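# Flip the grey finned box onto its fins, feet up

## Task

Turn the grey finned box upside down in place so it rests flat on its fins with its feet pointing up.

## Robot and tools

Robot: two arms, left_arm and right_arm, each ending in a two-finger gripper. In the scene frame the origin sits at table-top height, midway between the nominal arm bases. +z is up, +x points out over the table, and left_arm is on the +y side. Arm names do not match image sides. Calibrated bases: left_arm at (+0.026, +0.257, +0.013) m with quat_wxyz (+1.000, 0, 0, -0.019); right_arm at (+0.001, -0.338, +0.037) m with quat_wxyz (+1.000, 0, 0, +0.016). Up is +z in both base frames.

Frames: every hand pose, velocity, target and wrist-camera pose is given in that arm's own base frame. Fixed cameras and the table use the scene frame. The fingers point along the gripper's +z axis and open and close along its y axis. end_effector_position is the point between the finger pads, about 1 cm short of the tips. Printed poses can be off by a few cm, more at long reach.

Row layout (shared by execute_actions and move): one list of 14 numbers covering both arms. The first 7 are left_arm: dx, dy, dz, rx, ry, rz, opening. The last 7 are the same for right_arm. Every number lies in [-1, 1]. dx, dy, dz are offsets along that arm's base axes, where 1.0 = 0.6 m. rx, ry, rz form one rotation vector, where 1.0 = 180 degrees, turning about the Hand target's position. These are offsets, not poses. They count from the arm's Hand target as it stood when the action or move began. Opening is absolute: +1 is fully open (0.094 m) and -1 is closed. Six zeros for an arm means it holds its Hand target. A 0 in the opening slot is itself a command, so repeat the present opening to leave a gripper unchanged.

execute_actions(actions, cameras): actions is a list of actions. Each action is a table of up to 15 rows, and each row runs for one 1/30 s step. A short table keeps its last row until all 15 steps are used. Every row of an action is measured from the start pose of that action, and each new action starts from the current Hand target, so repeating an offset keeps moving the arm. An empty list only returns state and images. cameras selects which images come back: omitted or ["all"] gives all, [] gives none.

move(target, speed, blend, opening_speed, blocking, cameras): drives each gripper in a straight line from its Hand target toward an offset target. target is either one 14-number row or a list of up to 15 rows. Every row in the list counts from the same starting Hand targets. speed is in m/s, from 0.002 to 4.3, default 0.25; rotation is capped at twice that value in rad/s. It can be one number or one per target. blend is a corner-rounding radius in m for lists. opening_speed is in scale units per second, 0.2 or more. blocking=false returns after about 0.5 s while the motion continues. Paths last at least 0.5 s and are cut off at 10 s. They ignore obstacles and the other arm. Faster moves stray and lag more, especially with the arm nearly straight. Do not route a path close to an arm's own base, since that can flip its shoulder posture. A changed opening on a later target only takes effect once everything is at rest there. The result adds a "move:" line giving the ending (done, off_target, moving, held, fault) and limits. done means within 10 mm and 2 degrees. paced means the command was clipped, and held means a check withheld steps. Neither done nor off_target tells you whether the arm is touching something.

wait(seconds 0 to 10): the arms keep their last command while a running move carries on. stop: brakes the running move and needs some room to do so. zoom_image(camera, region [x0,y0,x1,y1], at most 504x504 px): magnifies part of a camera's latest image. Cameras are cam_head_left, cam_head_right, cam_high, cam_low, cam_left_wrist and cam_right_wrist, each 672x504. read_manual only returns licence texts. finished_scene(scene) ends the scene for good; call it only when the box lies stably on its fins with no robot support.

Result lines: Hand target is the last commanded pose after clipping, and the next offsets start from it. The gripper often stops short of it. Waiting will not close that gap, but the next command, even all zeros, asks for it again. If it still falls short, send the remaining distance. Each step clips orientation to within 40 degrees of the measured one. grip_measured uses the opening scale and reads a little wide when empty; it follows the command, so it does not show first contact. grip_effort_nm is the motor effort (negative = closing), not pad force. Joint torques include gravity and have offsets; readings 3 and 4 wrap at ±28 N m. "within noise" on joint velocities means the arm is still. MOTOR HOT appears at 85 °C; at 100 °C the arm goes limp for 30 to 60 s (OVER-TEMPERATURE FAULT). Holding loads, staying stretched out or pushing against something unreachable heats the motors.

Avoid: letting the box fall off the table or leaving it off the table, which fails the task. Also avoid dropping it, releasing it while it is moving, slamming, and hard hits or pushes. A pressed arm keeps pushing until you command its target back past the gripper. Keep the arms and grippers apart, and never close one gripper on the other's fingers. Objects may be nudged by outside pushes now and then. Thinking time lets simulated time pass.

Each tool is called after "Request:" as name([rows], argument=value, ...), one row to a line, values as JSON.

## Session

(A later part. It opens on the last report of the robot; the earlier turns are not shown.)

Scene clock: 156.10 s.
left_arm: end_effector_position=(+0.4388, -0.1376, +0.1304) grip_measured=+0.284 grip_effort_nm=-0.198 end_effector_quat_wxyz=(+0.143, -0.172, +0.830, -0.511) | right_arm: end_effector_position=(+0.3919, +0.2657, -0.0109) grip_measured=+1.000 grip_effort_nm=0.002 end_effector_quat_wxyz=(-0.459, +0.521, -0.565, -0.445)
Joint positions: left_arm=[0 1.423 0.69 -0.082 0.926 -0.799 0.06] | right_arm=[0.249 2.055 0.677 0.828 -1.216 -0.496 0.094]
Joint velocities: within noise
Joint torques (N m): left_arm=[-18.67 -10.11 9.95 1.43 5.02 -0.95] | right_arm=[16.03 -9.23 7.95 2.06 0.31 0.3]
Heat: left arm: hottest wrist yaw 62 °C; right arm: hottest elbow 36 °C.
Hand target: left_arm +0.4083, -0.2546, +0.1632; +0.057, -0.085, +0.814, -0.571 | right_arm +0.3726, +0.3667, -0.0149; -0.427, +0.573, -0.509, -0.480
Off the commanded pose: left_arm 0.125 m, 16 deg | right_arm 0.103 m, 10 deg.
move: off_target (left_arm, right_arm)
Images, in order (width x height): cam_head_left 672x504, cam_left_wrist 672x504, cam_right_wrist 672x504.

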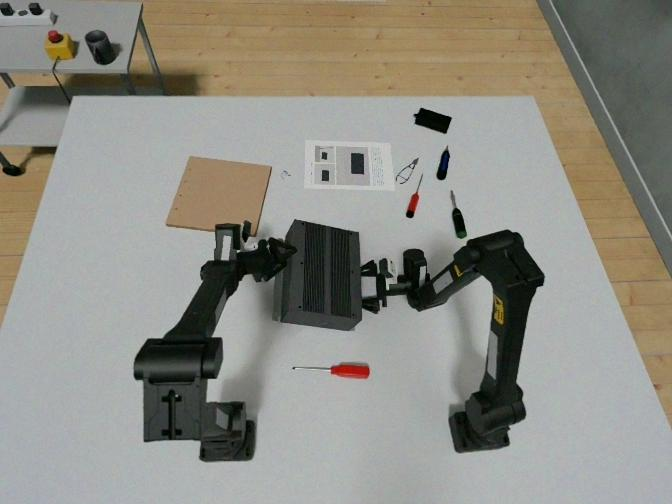

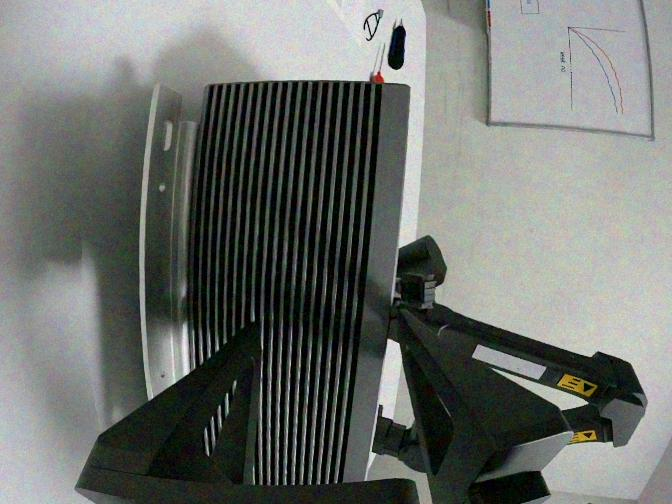

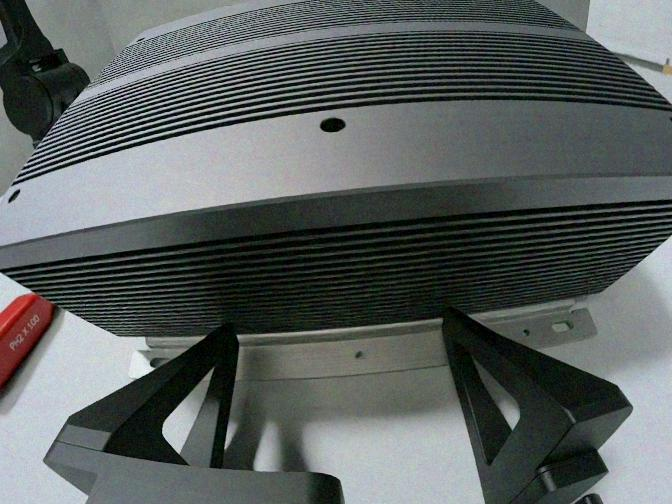

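Request:
move([
  [0,-0.02,0.04,0,0,0,0.28,0,-0.01,0,0,0,0,1],
  [0,-0.04,0.08,0,0,0,0.28,0,-0.03,0,0,0,0,1],
  [0,-0.06,0.11,0,0,0,0.28,0,-0.05,0,0,0,0,1],
], speed=0.05, cameras=["cam_head_left","cam_left_wrist","cam_right_wrist","cam_high"])

Scene clock: 165.37 s.
left_arm: end_effector_position=(+0.4329, -0.2366, +0.2504) grip_measured=+0.281 grip_effort_nm=-0.056 end_effector_quat_wxyz=(+0.128, -0.106, +0.808, -0.565) | right_arm: end_effector_position=(+0.3916, +0.2784, -0.0133) grip_measured=+1.000 grip_effort_nm=0.002 end_effector_quat_wxyz=(-0.456, +0.540, -0.551, -0.445)
Joint positions: left_arm=[-0.219 1.283 0.833 -0.119 0.917 -1.009 0.06] | right_arm=[0.277 2.059 0.704 0.777 -1.219 -0.552 0.094]
Joint velocities: within noise
Joint torques (N m): left_arm=[-10.11 -4.6 9.2 1.43 1.37 -0.45] | right_arm=[9.52 -10.64 6.37 1.05 -1.38 0.07]
Heat: left arm: hottest wrist yaw 71 °C; right arm: hottest elbow 36 °C.
Hand target: left_arm +0.4082, -0.2907, +0.2293; +0.057, -0.085, +0.814, -0.571 | right_arm +0.3727, +0.3367, -0.0149; -0.427, +0.573, -0.509, -0.480
Off the commanded pose: left_arm 0.063 m, 9 deg | right_arm 0.061 m, 8 deg.
move: off_target (left_arm, right_arm)
Images, in order (width x height): cam_head_left 672x504, cam_high 672x504, cam_left_wrist 672x504, cam_right_wrist 672x504.

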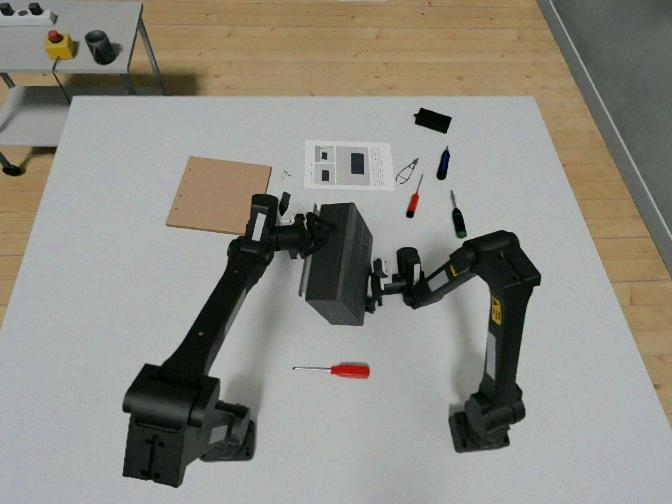

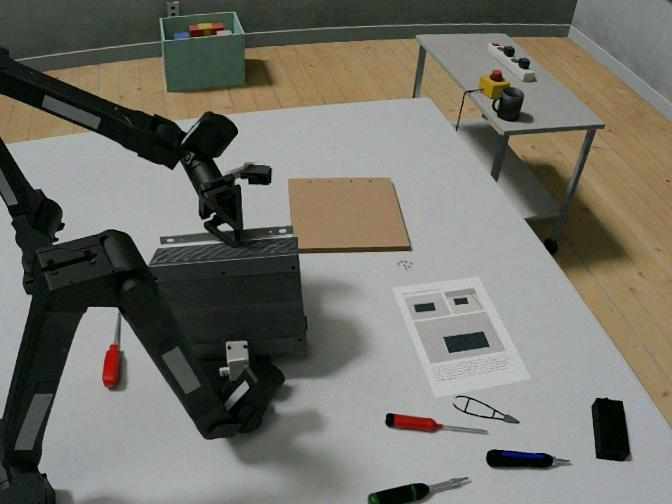

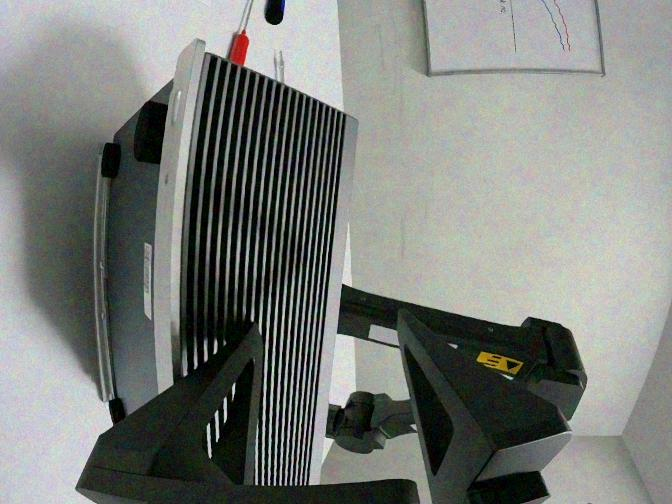

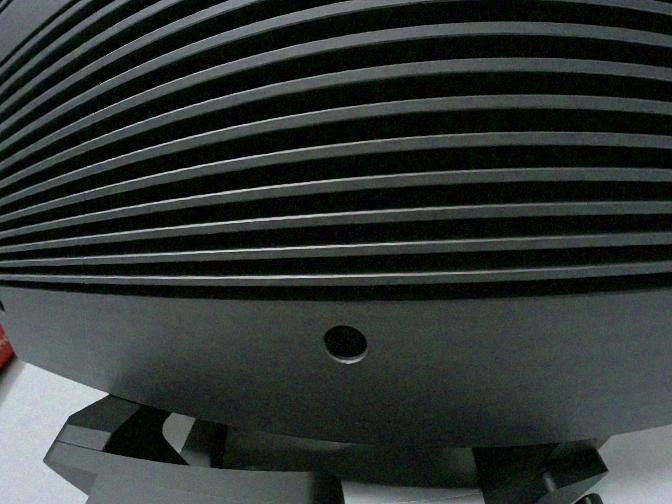

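Request:
move([
  [0,0.06,0.02,0,0,0,0.28,0,-0.07,0,0,0,0,1],
  [0,0.06,0.02,0,0,0,0.28,0,-0.2,0.01,0,0,0,1],
  [0,0.06,0.02,0,0,0,0.28,0,-0.27,0.02,0,0,0,1],
], speed=0.04, cameras=["cam_head_left","cam_left_wrist","cam_right_wrist","cam_high"])

Scene clock: 177.87 s.
left_arm: end_effector_position=(+0.4036, -0.2569, +0.2450) grip_measured=+0.281 grip_effort_nm=-0.027 end_effector_quat_wxyz=(+0.058, -0.083, +0.813, -0.574) | right_arm: end_effector_position=(+0.3666, +0.1795, +0.0036) grip_measured=+1.000 grip_effort_nm=0.002 end_effector_quat_wxyz=(-0.427, +0.576, -0.505, -0.480)
Joint positions: left_arm=[-0.258 1.287 0.843 -0.23 1.005 -0.978 0.06] | right_arm=[0.031 2.03 0.926 -0.955 -1.373 -2.074 0.094]
Joint velocities: within noise
Joint torques (N m): left_arm=[-0.09 -6.95 9.7 1.52 0.52 0.02] | right_arm=[-1.26 -10.75 4.23 -0.59 -0.53 -0.12]
Heat: left arm: hottest wrist yaw 59 °C; right arm: hottest elbow 36 °C.
Hand target: left_arm +0.4082, -0.2546, +0.2412; +0.057, -0.085, +0.814, -0.571 | right_arm +0.3727, +0.1747, -0.0029; -0.427, +0.573, -0.509, -0.480
Off the commanded pose: left_arm 0.006 m, 0 deg | right_arm 0.010 m, 1 deg.
move: done
Images, in order (width x height): cam_head_left 672x504, cam_high 672x504, cam_left_wrist 672x504, cam_right_wrist 672x504.

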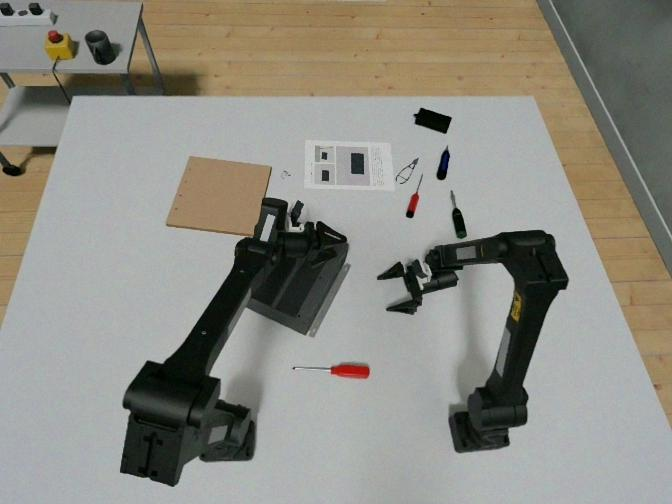

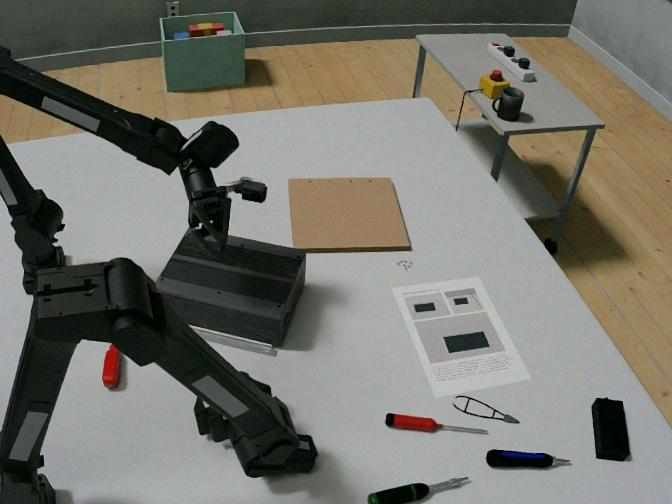

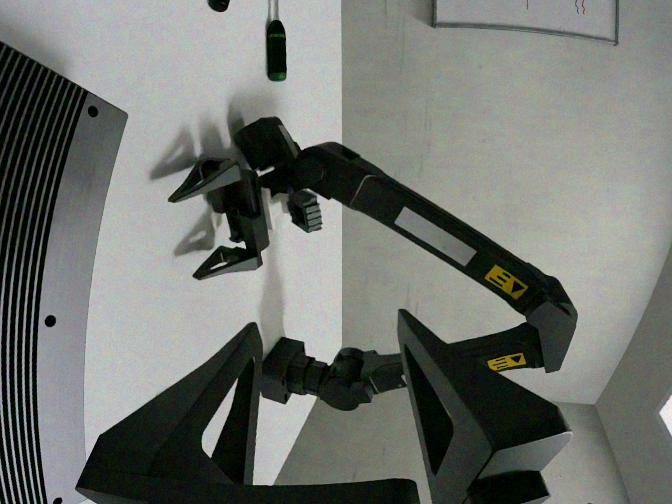

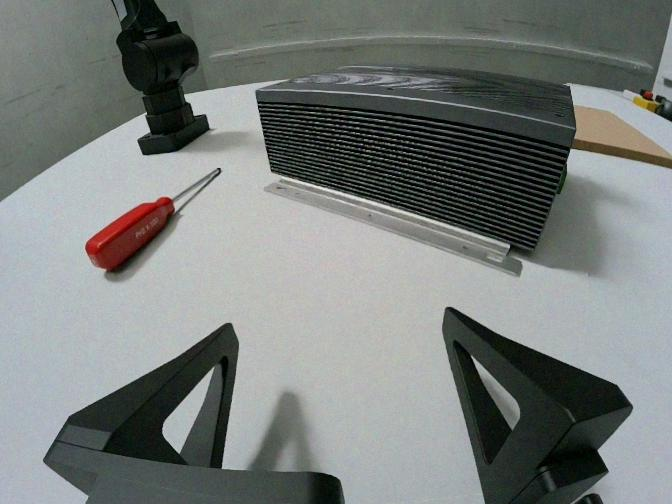

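Request:
move([
  [-0.08,0.53,0.0,0,0,0,-0.9,0,-0.05,0.02,0,0,0,1],
  [-0.08,0.53,-0.33,0,0,0,-0.9,0,-0.05,0.02,0,0,0,1],
  [-0.08,0.38,-0.34,0,0,0,-0.9,0,-0.05,0.02,0,0,0,1],
], speed=[0.25,0.2,0.08], cameras=["cam_head_left","cam_left_wrist","cam_high"])

Scene clock: 193.20 s.
left_arm: end_effector_position=(+0.3706, -0.0055, +0.0382) grip_measured=-0.898 grip_effort_nm=-0.100 end_effector_quat_wxyz=(+0.081, -0.091, +0.815, -0.566) | right_arm: end_effector_position=(+0.3715, +0.1505, +0.0049) grip_measured=+1.000 grip_effort_nm=-0.007 end_effector_quat_wxyz=(-0.425, +0.567, -0.531, -0.465)
Joint positions: left_arm=[0.429 1.82 0.844 -1.04 1.178 0.508 0.005] | right_arm=[-0.044 2.014 0.922 -0.998 -1.33 -2.089 0.094]
Joint velocities: within noise
Joint torques (N m): left_arm=[-4.48 -11.58 2.58 -0.25 0.7 -0.23] | right_arm=[-1.55 -13.45 2.76 -0.76 -0.53 -0.18]
Heat: left arm: hottest wrist yaw 51 °C; right arm: hottest elbow 35 °C.
Hand target: left_arm +0.3602, -0.0266, +0.0372; +0.057, -0.085, +0.814, -0.572 | right_arm +0.3727, +0.1446, +0.0092; -0.427, +0.573, -0.509, -0.480
Off the commanded pose: left_arm 0.024 m, 3 deg | right_arm 0.007 m, 3 deg.
joint sent to its limit (right arm) — joint 6 (wrist roll), lower limit. The joint targets are off in orientation, not in position.
move: off_target (left_arm, right_arm)
Images, in order (width x height): cam_head_left 672x504, cam_high 672x504, cam_left_wrist 672x504.

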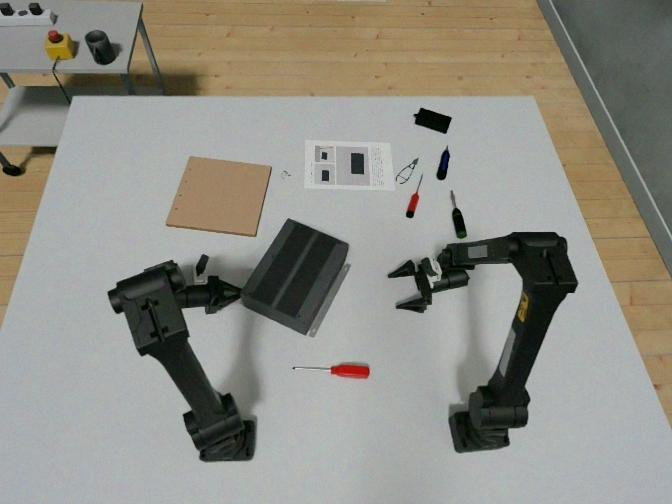

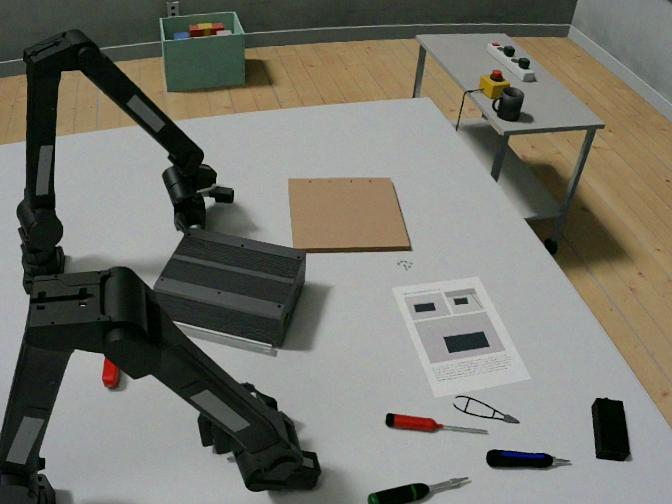

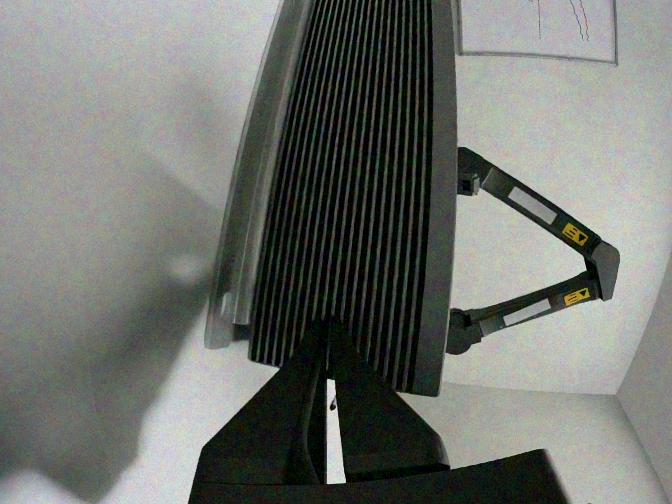

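Request:
move(target=[-0.01,-0.18,0.0,0,0,0,-0.9,0,0,0,0,0,0,1], speed=0.07, cameras=["cam_head_left"])

Scene clock: 199.47 s.
left_arm: end_effector_position=(+0.3661, -0.1051, +0.0425) grip_measured=-0.898 grip_effort_nm=-0.066 end_effector_quat_wxyz=(+0.085, -0.106, +0.811, -0.569) | right_arm: end_effector_position=(+0.3715, +0.1505, +0.0049) grip_measured=+1.000 grip_effort_nm=0.002 end_effector_quat_wxyz=(-0.425, +0.567, -0.531, -0.465)
Joint positions: left_arm=[0.157 1.637 0.579 -0.188 1.205 -0.328 0.005] | right_arm=[-0.044 2.014 0.922 -0.998 -1.33 -2.089 0.094]
Joint velocities: within noise
Joint torques (N m): left_arm=[-7.36 -7.88 4.1 1.62 0.61 -0.24] | right_arm=[-2.08 -13.63 2.66 -0.53 -0.53 -0.17]
Heat: left arm: hottest wrist yaw 49 °C; right arm: hottest elbow 35 °C.
Hand target: left_arm +0.3542, -0.1347, +0.0371; +0.057, -0.085, +0.814, -0.572 | right_arm +0.3727, +0.1446, +0.0092; -0.427, +0.573, -0.509, -0.480
Off the commanded pose: left_arm 0.032 m, 4 deg | right_arm 0.007 m, 3 deg.
joint sent to its limit (right arm) — joint 6 (wrist roll), lower limit. The joint targets are off in orientation, not in position.
move: off_target (left_arm, right_arm)
Images, in order (width x height): cam_head_left 672x504.

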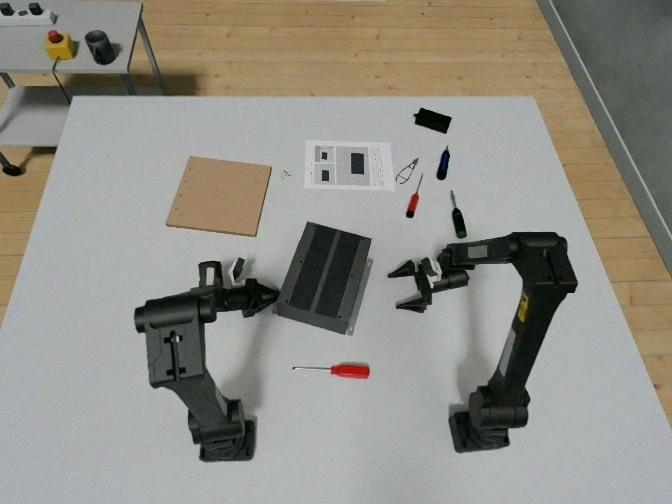

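Request:
move([
  [0,-0.12,0.0,0,0,0,-0.9,0,0,0,0,0,0,1],
  [0,0.06,0.0,0,0,0,-0.9,0,0,0,0,0,0,1],
  [0.06,0.09,0.04,0,0,0,0.28,0,0,0,0,0,0,1],
], speed=0.07, cameras=["cam_head_left","cam_right_wrist","cam_left_wrist"])

Scene clock: 209.17 s.
left_arm: end_effector_position=(+0.3791, -0.0863, +0.0618) grip_measured=+0.276 grip_effort_nm=0.164 end_effector_quat_wxyz=(+0.051, -0.086, +0.814, -0.572) | right_arm: end_effector_position=(+0.3715, +0.1505, +0.0049) grip_measured=+1.000 grip_effort_nm=-0.002 end_effector_quat_wxyz=(-0.425, +0.567, -0.531, -0.465)
Joint positions: left_arm=[0.206 1.674 0.746 -0.673 1.222 0.016 0.06] | right_arm=[-0.044 2.014 0.922 -0.998 -1.33 -2.089 0.094]
Joint velocities: within noise
Joint torques (N m): left_arm=[0.15 -7.94 7.79 0.28 0.74 0.02] | right_arm=[-1.85 -13.74 2.66 -0.76 -0.57 -0.13]
Heat: left arm: hottest wrist yaw 47 °C; right arm: hottest elbow 34 °C.
Hand target: left_arm +0.3903, -0.0806, +0.0612; +0.057, -0.085, +0.814, -0.571 | right_arm +0.3727, +0.1446, +0.0092; -0.427, +0.573, -0.509, -0.480
Off the commanded pose: left_arm 0.012 m, 1 deg | right_arm 0.007 m, 3 deg.
joint sent to its limit (right arm) — joint 6 (wrist roll), lower limit. The joint targets are off in orientation, not in position.
move: off_target (left_arm, right_arm); target 3's new opening was sent with left_arm's hand 0.012 m and 1 deg from that target
Images, in order (width x height): cam_head_left 672x504, cam_left_wrist 672x504, cam_right_wrist 672x504.

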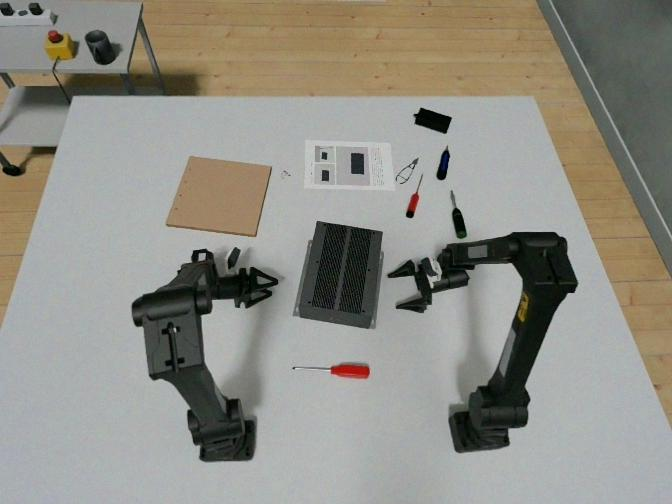

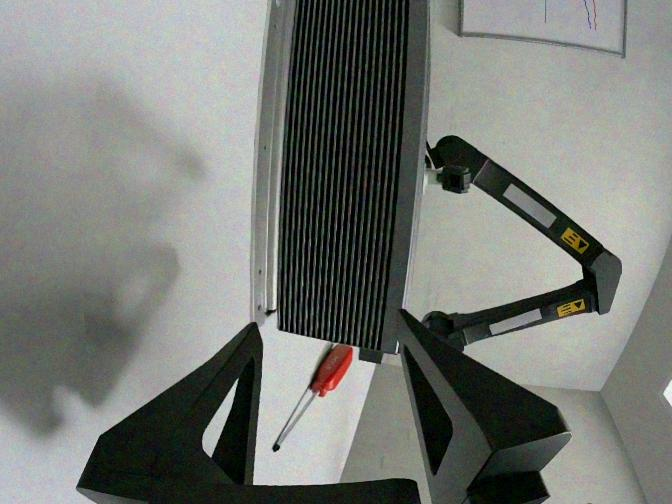

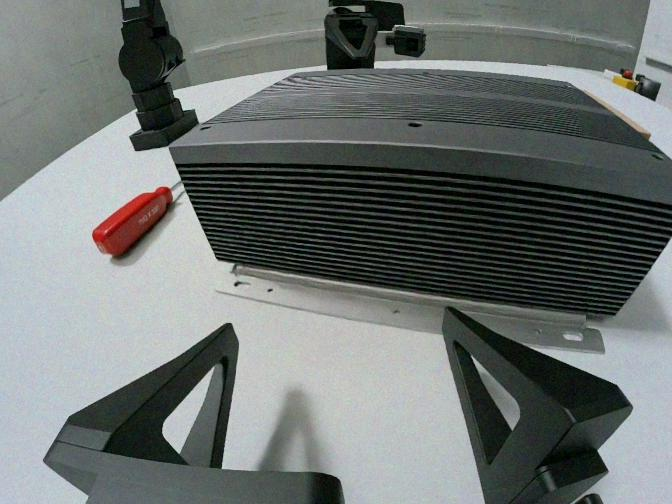

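Request:
move([
  [0.02,0.0,0.007,0,0,-0.086,0.28,0.085,-0.06,-0.04,0,0,-0.086,1],
  [0.015,-0.06,0.007,0,0,-0.086,0.28,0.095,0.1,-0.042,0,0,-0.086,1],
  [0.012,-0.2,0.008,0,0,-0.086,0.28,0.1,0.24,-0.042,0,0,-0.086,1],
], speed=0.09, cameras=["cam_head_left","cam_right_wrist","cam_left_wrist"])

Scene clock: 231.03 s.
left_arm: end_effector_position=(+0.4042, -0.1614, +0.0628) grip_measured=+0.278 grip_effort_nm=0.129 end_effector_quat_wxyz=(-0.009, -0.017, +0.824, -0.566) | right_arm: end_effector_position=(+0.4443, +0.2034, -0.0123) grip_measured=+1.000 grip_effort_nm=0.002 end_effector_quat_wxyz=(+0.513, -0.461, +0.614, +0.383)
Joint positions: left_arm=[-0.001 1.75 0.878 -0.681 1.203 -0.056 0.06] | right_arm=[0.104 2.084 0.685 0.952 -1.143 -0.416 0.094]
Joint velocities: within noise
Joint torques (N m): left_arm=[-8.29 -11.16 6.37 2.06 1.56 -0.2] | right_arm=[13.33 -10.87 5.3 2.69 0.93 0.4]
Heat: left arm: hottest wrist yaw 43 °C; right arm: hottest elbow 34 °C.
Hand target: left_arm +0.3975, -0.2006, +0.0661; -0.021, +0.025, +0.818, -0.574 | right_arm +0.4328, +0.2886, -0.0160; +0.488, -0.499, +0.582, +0.418
Off the commanded pose: left_arm 0.040 m, 5 deg | right_arm 0.086 m, 8 deg.
move: off_target (left_arm, right_arm)
Images, in order (width x height): cam_head_left 672x504, cam_left_wrist 672x504, cam_right_wrist 672x504.

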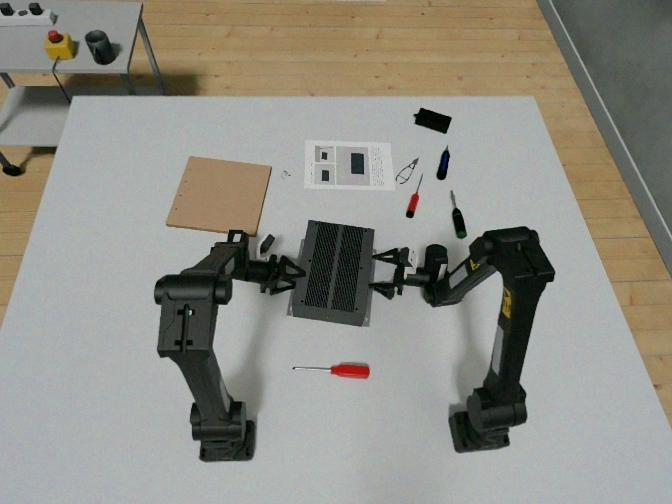

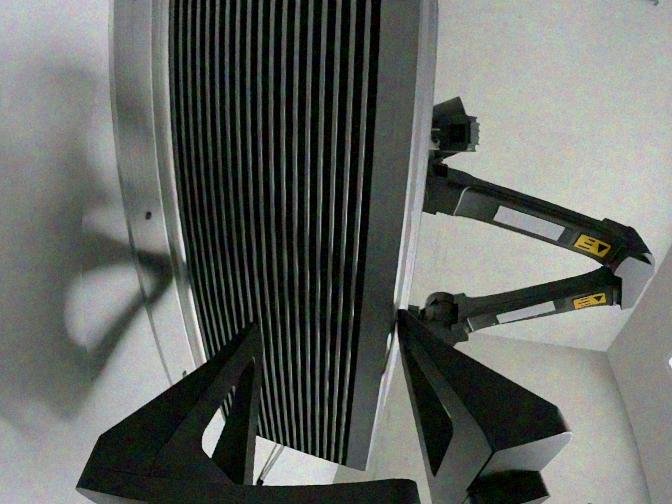

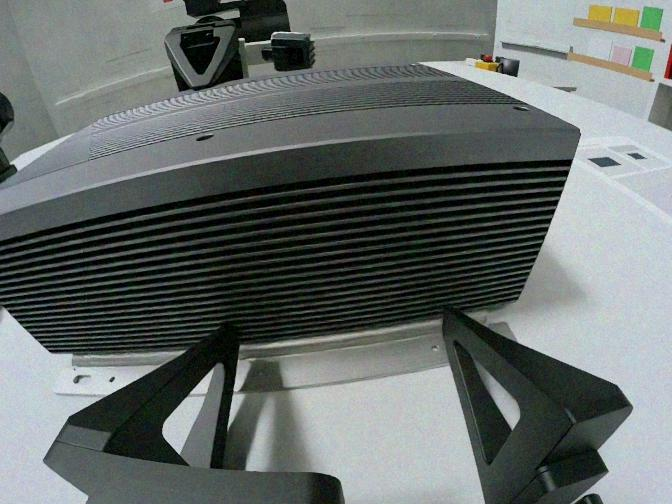

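Request:
move([
  [0.0,-0.11,0,0,0,0,0.28,0,0.04,0,0,0,0,1],
  [0.0,-0.13,0.06,0,0,0,0.28,0,0.06,0,0,0,0,1],
  [0,-0.14,0.11,0,0,0,0.28,0,0.06,0,0,0,0,1],
  [0,-0.15,0.16,0,0,0,0.28,0,0.06,0,0,0,0,1],
], speed=0.055, cameras=["cam_head_left","cam_left_wrist","cam_right_wrist"])

Scene clock: 240.40 s.
left_arm: end_effector_position=(+0.3606, -0.2176, +0.0943) grip_measured=+0.284 grip_effort_nm=-0.173 end_effector_quat_wxyz=(-0.080, -0.104, +0.842, -0.524) | right_arm: end_effector_position=(+0.5064, +0.2002, -0.0081) grip_measured=+0.997 grip_effort_nm=0.183 end_effector_quat_wxyz=(+0.555, -0.430, +0.638, +0.317)
Joint positions: left_arm=[-0.17 1.545 0.759 -0.504 1.097 -0.588 0.06] | right_arm=[0.113 2.116 0.778 1.007 -0.974 -0.351 0.094]
Joint velocities: within noise
Joint torques (N m): left_arm=[-11.28 -12.22 15.77 5.03 3.75 -0.02] | right_arm=[16.62 -13.16 0.83 1.29 -4.13 0.17]
Heat: left arm: hottest wrist yaw 48 °C; right arm: hottest elbow 34 °C.
Hand target: left_arm +0.3974, -0.2907, +0.1619; -0.021, +0.025, +0.818, -0.574 | right_arm +0.4327, +0.3247, -0.0159; +0.488, -0.499, +0.581, +0.418
Off the commanded pose: left_arm 0.106 m, 18 deg | right_arm 0.145 m, 17 deg.
move: off_target (left_arm, right_arm)
Images, in order (width x height): cam_head_left 672x504, cam_left_wrist 672x504, cam_right_wrist 672x504.

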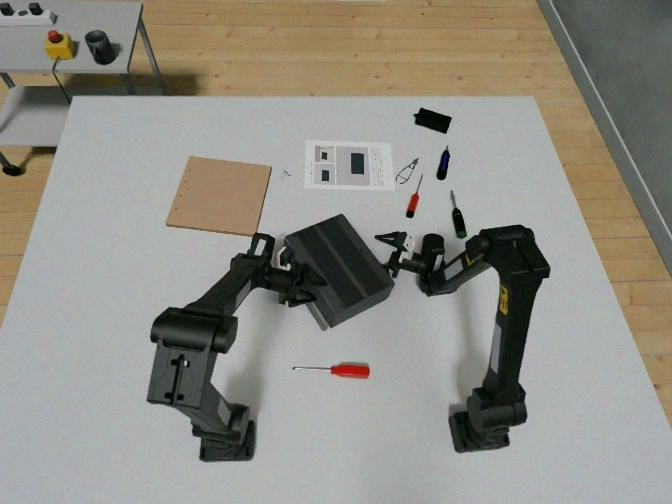

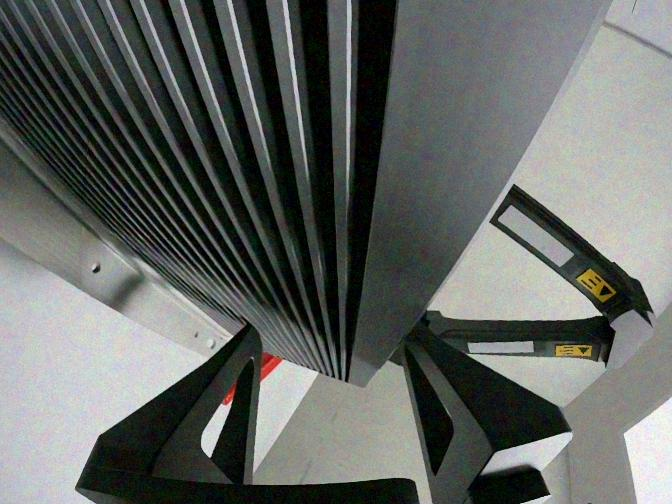

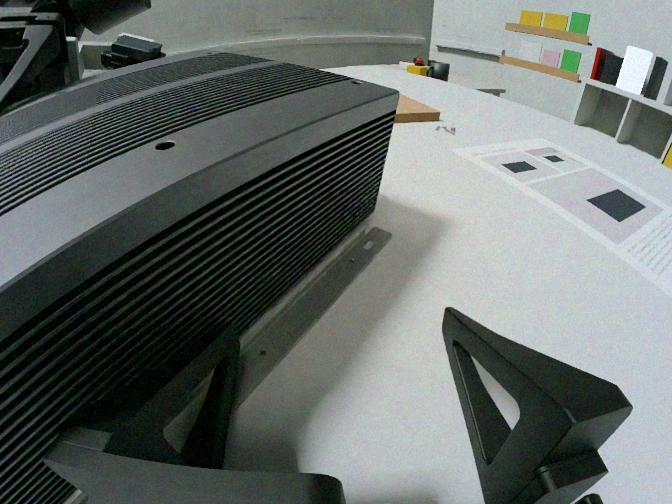

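Request:
move([
  [0.0,0.1,-0.13,0,0,0,0.28,0.06,-0.12,0,0,0,0,1],
  [0,0.3,-0.12,0,0,0,0.28,0.0,-0.35,0,0,0,0,1],
  [0,0.35,-0.12,0,0,0,0.28,-0.035,-0.35,0.0,0,0,0,1],
  [0,0.35,-0.12,0,0,0,0.28,-0.035,-0.17,0.0,0,0,0,1],
], speed=0.12, cameras=["cam_head_left","cam_right_wrist"])

Scene clock: 261.43 s.
left_arm: end_effector_position=(+0.3883, -0.0841, +0.0925) grip_measured=+0.283 grip_effort_nm=-0.120 end_effector_quat_wxyz=(-0.021, +0.023, +0.818, -0.574) | right_arm: end_effector_position=(+0.4421, +0.1722, -0.0095) grip_measured=+0.999 grip_effort_nm=0.066 end_effector_quat_wxyz=(+0.519, -0.479, +0.603, +0.373)
Joint positions: left_arm=[0.192 1.814 1.028 -1.399 1.141 0.651 0.06] | right_arm=[0.026 2.048 0.681 0.805 -1.218 -0.582 0.094]
Joint velocities: within noise
Joint torques (N m): left_arm=[-0.38 -10.17 7.9 -0.79 0.47 0.02] | right_arm=[7.94 -11.16 1.1 2 -1.33 0.24]
Heat: left arm: hottest wrist yaw 58 °C; right arm: hottest wrist yaw 41 °C.
Hand target: left_arm +0.3974, -0.0807, +0.0899; -0.021, +0.025, +0.818, -0.574 | right_arm +0.4117, +0.2226, -0.0159; +0.488, -0.499, +0.582, +0.419
Off the commanded pose: left_arm 0.010 m, 0 deg | right_arm 0.059 m, 7 deg.
move: off_target (right_arm)
Images, in order (width x height): cam_head_left 672x504, cam_right_wrist 672x504.

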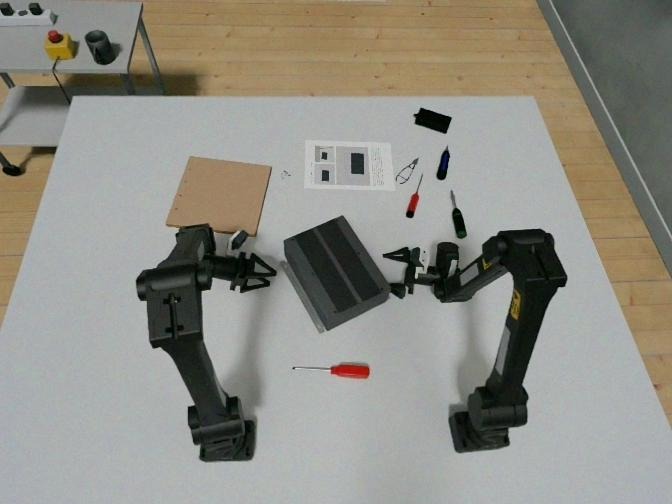

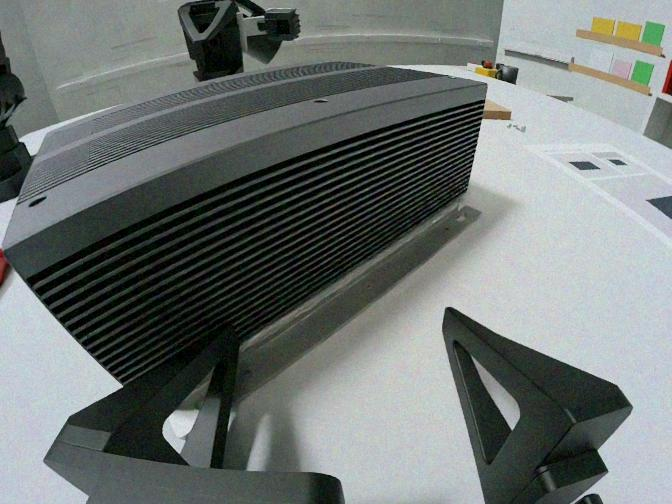

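Request:
move(target=[0,0.05,0,0,0,0,0.28,-0.03,0.17,0.0,0,0,0,1], speed=0.07, cameras=["cam_head_left","cam_right_wrist"])

Scene clock: 266.83 s.
left_arm: end_effector_position=(+0.3887, -0.0566, +0.0928) grip_measured=+0.283 grip_effort_nm=-0.125 end_effector_quat_wxyz=(-0.022, +0.026, +0.819, -0.573) | right_arm: end_effector_position=(+0.4170, +0.2692, -0.0125) grip_measured=+0.999 grip_effort_nm=0.066 end_effector_quat_wxyz=(+0.507, -0.465, +0.613, +0.388)
Joint positions: left_arm=[0.257 1.85 1.068 -1.513 1.098 0.774 0.06] | right_arm=[0.279 2.099 0.649 1.106 -0.996 -0.289 0.094]
Joint velocities: within noise
Joint torques (N m): left_arm=[0.09 -10.46 7.75 -1.06 0.41 0.03] | right_arm=[9.35 -10.64 3.85 2.47 -0.35 0.07]
Heat: left arm: hottest wrist yaw 54 °C; right arm: hottest wrist yaw 38 °C.
Hand target: left_arm +0.3974, -0.0507, +0.0899; -0.021, +0.025, +0.818, -0.574 | right_arm +0.3936, +0.3247, -0.0161; +0.488, -0.499, +0.582, +0.418
Off the commanded pose: left_arm 0.011 m, 0 deg | right_arm 0.060 m, 7 deg.
move: off_target (left_arm, right_arm)
Images, in order (width x height): cam_head_left 672x504, cam_right_wrist 672x504.

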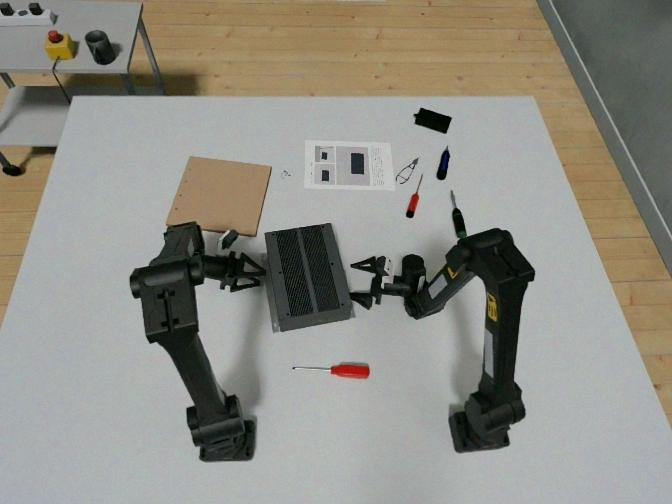

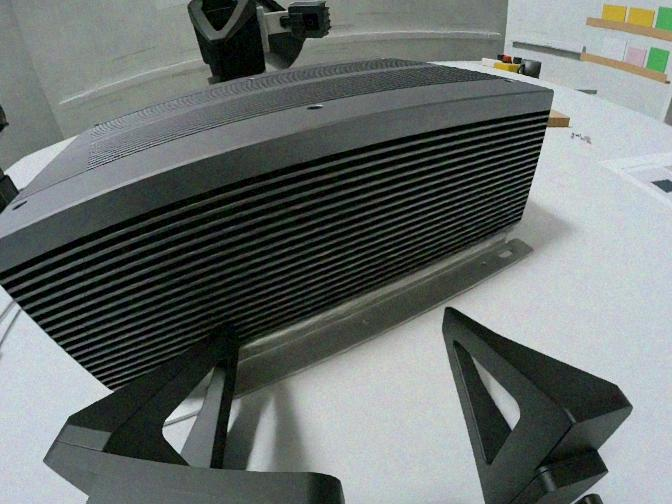

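Request:
move([
  [0.02,0.02,-0.01,0,0,0.04,0.28,0.02,-0.17,0.0,0,0,0.086,1],
  [0.03,-0.01,-0.038,0,0,0.086,0.28,0.025,-0.17,0.0,0,0,0.086,1],
  [0.03,-0.02,-0.038,0,0,0.086,0.28,0.02,-0.07,0.0,0,0,0.086,1],
  [0.05,-0.207,-0.036,0,0,0.086,0.28,0.007,0.04,0.0,0,0,0.086,1],
], speed=0.09, cameras=["cam_head_left","cam_left_wrist","cam_right_wrist"])

Scene clock: 281.13 s.
left_arm: end_effector_position=(+0.4296, -0.0907, +0.0658) grip_measured=+0.283 grip_effort_nm=-0.115 end_effector_quat_wxyz=(+0.106, -0.158, +0.817, -0.544) | right_arm: end_effector_position=(+0.4152, +0.2852, -0.0115) grip_measured=+0.999 grip_effort_nm=0.037 end_effector_quat_wxyz=(-0.451, +0.549, -0.531, -0.462)
Joint positions: left_arm=[0.152 1.631 0.696 -0.137 1.115 -0.545 0.06] | right_arm=[0.27 2.086 0.801 0.672 -1.277 -0.598 0.094]
Joint velocities: within noise
Joint torques (N m): left_arm=[-15.38 -7.59 7.76 2.76 2.54 -0.38] | right_arm=[10.29 -12.34 5.53 2.59 1.13 0.41]
Heat: left arm: hottest wrist yaw 48 °C; right arm: hottest elbow 33 °C.
Hand target: left_arm +0.4274, -0.1748, +0.0683; +0.057, -0.085, +0.814, -0.571 | right_arm +0.3979, +0.3487, -0.0160; -0.427, +0.573, -0.509, -0.480
Off the commanded pose: left_arm 0.084 m, 11 deg | right_arm 0.066 m, 5 deg.
move: off_target (left_arm, right_arm)
Images, in order (width x height): cam_head_left 672x504, cam_left_wrist 672x504, cam_right_wrist 672x504.

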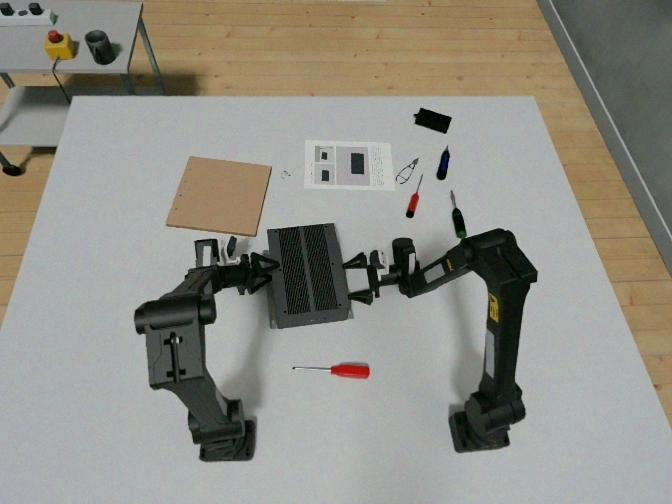

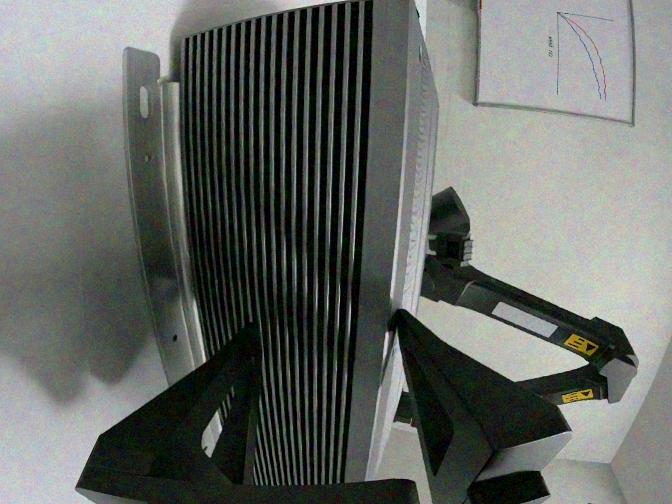

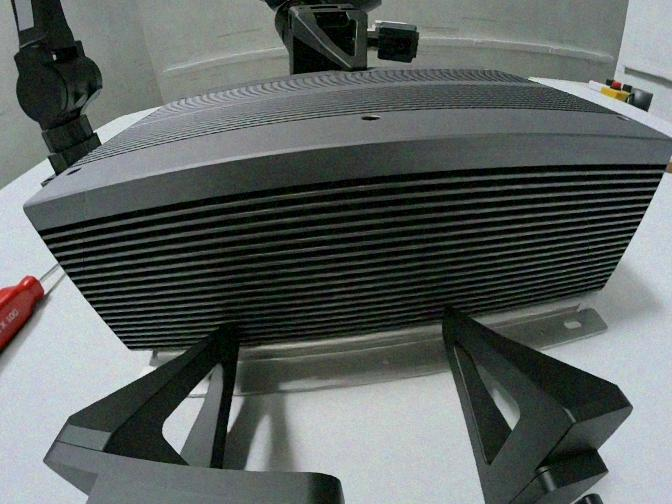

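Request:
move([
  [0.01,-0.06,0,0,0,0,0.28,0,0.06,0,0,0,0,1],
  [0.01,-0.07,0.06,0,0,0,0.28,0,0.07,0,0,0,0,1],
  [0.01,-0.08,0.11,0,0,0,0.28,0,0.07,0,0,0,0,1],
  [0.01,-0.09,0.16,0,0,0,0.28,0,0.07,0,0,0,0,1],
], speed=0.05, cameras=["cam_head_left","cam_left_wrist","cam_right_wrist"])

Scene clock: 290.27 s.
left_arm: end_effector_position=(+0.4561, -0.1065, +0.1202) grip_measured=+0.284 grip_effort_nm=-0.183 end_effector_quat_wxyz=(+0.133, -0.178, +0.833, -0.507) | right_arm: end_effector_position=(+0.4243, +0.2900, -0.0105) grip_measured=+1.000 grip_effort_nm=0.007 end_effector_quat_wxyz=(-0.462, +0.529, -0.555, -0.445)
Joint positions: left_arm=[0.08 1.495 0.759 -0.194 0.973 -0.689 0.06] | right_arm=[0.283 2.093 0.787 0.795 -1.2 -0.477 0.094]
Joint velocities: within noise
Joint torques (N m): left_arm=[-18.78 -12.22 9.96 1.06 5.37 -0.92] | right_arm=[14.74 -11.34 7.6 2.1 0.63 0.36]
Heat: left arm: hottest wrist yaw 57 °C; right arm: hottest elbow 34 °C.
Hand target: left_arm +0.4333, -0.2288, +0.1644; +0.057, -0.085, +0.814, -0.572 | right_arm +0.3979, +0.3907, -0.0160; -0.427, +0.573, -0.509, -0.480
Off the commanded pose: left_arm 0.132 m, 16 deg | right_arm 0.104 m, 9 deg.
move: off_target (left_arm, right_arm)
Images, in order (width x height): cam_head_left 672x504, cam_left_wrist 672x504, cam_right_wrist 672x504.

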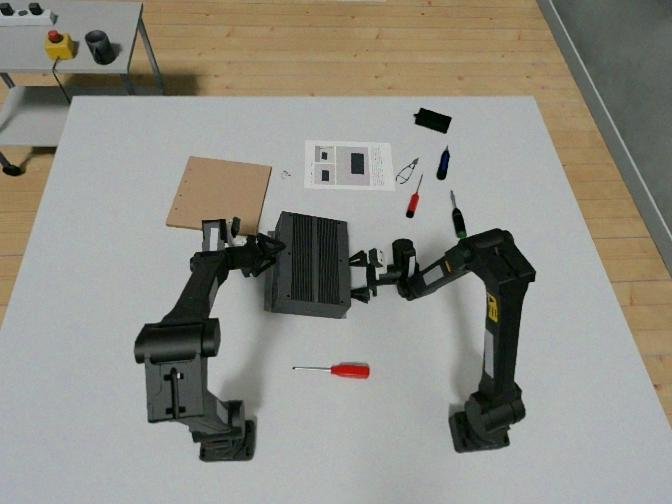

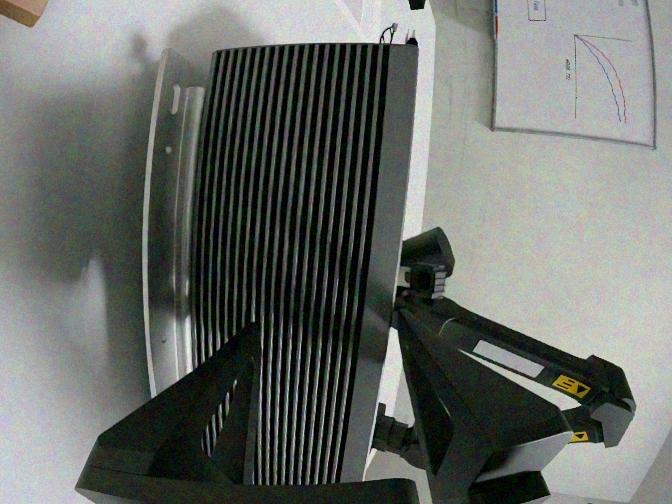

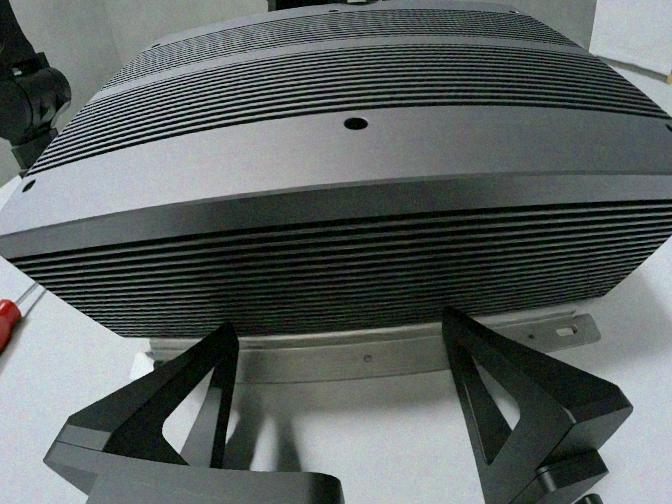

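Request:
move([
  [0,-0.02,0.04,0,0,0,0.28,0,-0.01,0,0,0,0,1],
  [0,-0.04,0.08,0,0,0,0.28,0,-0.03,0,0,0,0,1],
  [0,-0.06,0.11,0,0,0,0.28,0,-0.05,0,0,0,0,1],
], speed=0.05, cameras=["cam_high","cam_left_wrist","cam_right_wrist"])

Scene clock: 298.80 s.
left_arm: end_effector_position=(+0.4538, -0.1956, +0.2305) grip_measured=+0.282 grip_effort_nm=-0.056 end_effector_quat_wxyz=(+0.116, -0.130, +0.813, -0.556) | right_arm: end_effector_position=(+0.4241, +0.2964, -0.0132) grip_measured=+1.000 grip_effort_nm=0.007 end_effector_quat_wxyz=(-0.459, +0.536, -0.554, -0.442)
Joint positions: left_arm=[-0.113 1.344 0.865 -0.212 0.979 -0.922 0.06] | right_arm=[0.298 2.095 0.797 0.768 -1.189 -0.5 0.094]
Joint velocities: within noise
Joint torques (N m): left_arm=[-12.28 -6.77 10.69 1.54 1.63 -0.41] | right_arm=[9.7 -11.87 6.52 1.02 -1.72 -0.02]
Heat: left arm: hottest wrist yaw 70 °C; right arm: hottest elbow 35 °C.
Hand target: left_arm +0.4333, -0.2649, +0.2304; +0.057, -0.085, +0.814, -0.572 | right_arm +0.3980, +0.3606, -0.0160; -0.427, +0.573, -0.509, -0.480
Off the commanded pose: left_arm 0.072 m, 9 deg | right_arm 0.069 m, 9 deg.
move: off_target (left_arm, right_arm)
Images, in order (width x height): cam_high 672x504, cam_left_wrist 672x504, cam_right_wrist 672x504.

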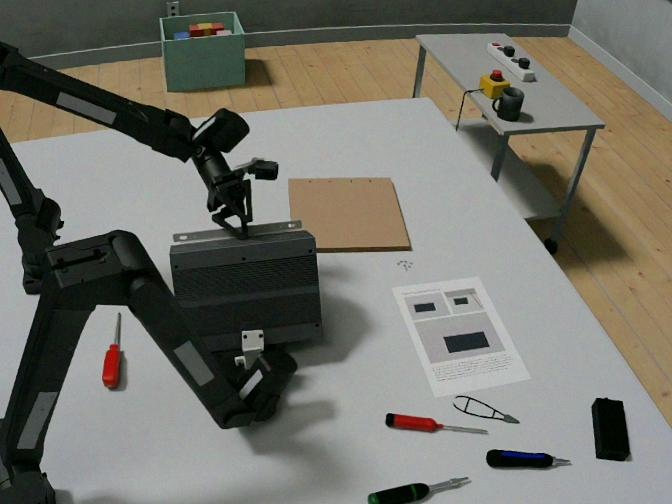

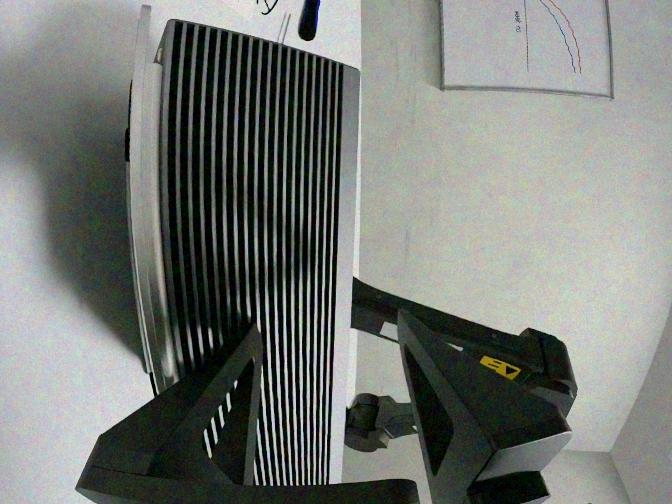

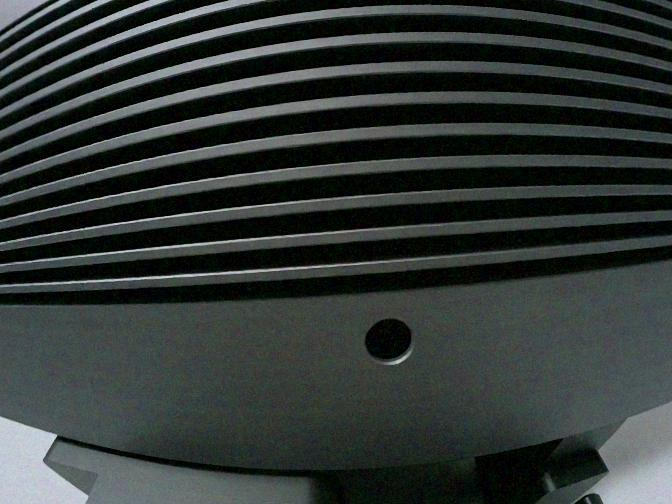

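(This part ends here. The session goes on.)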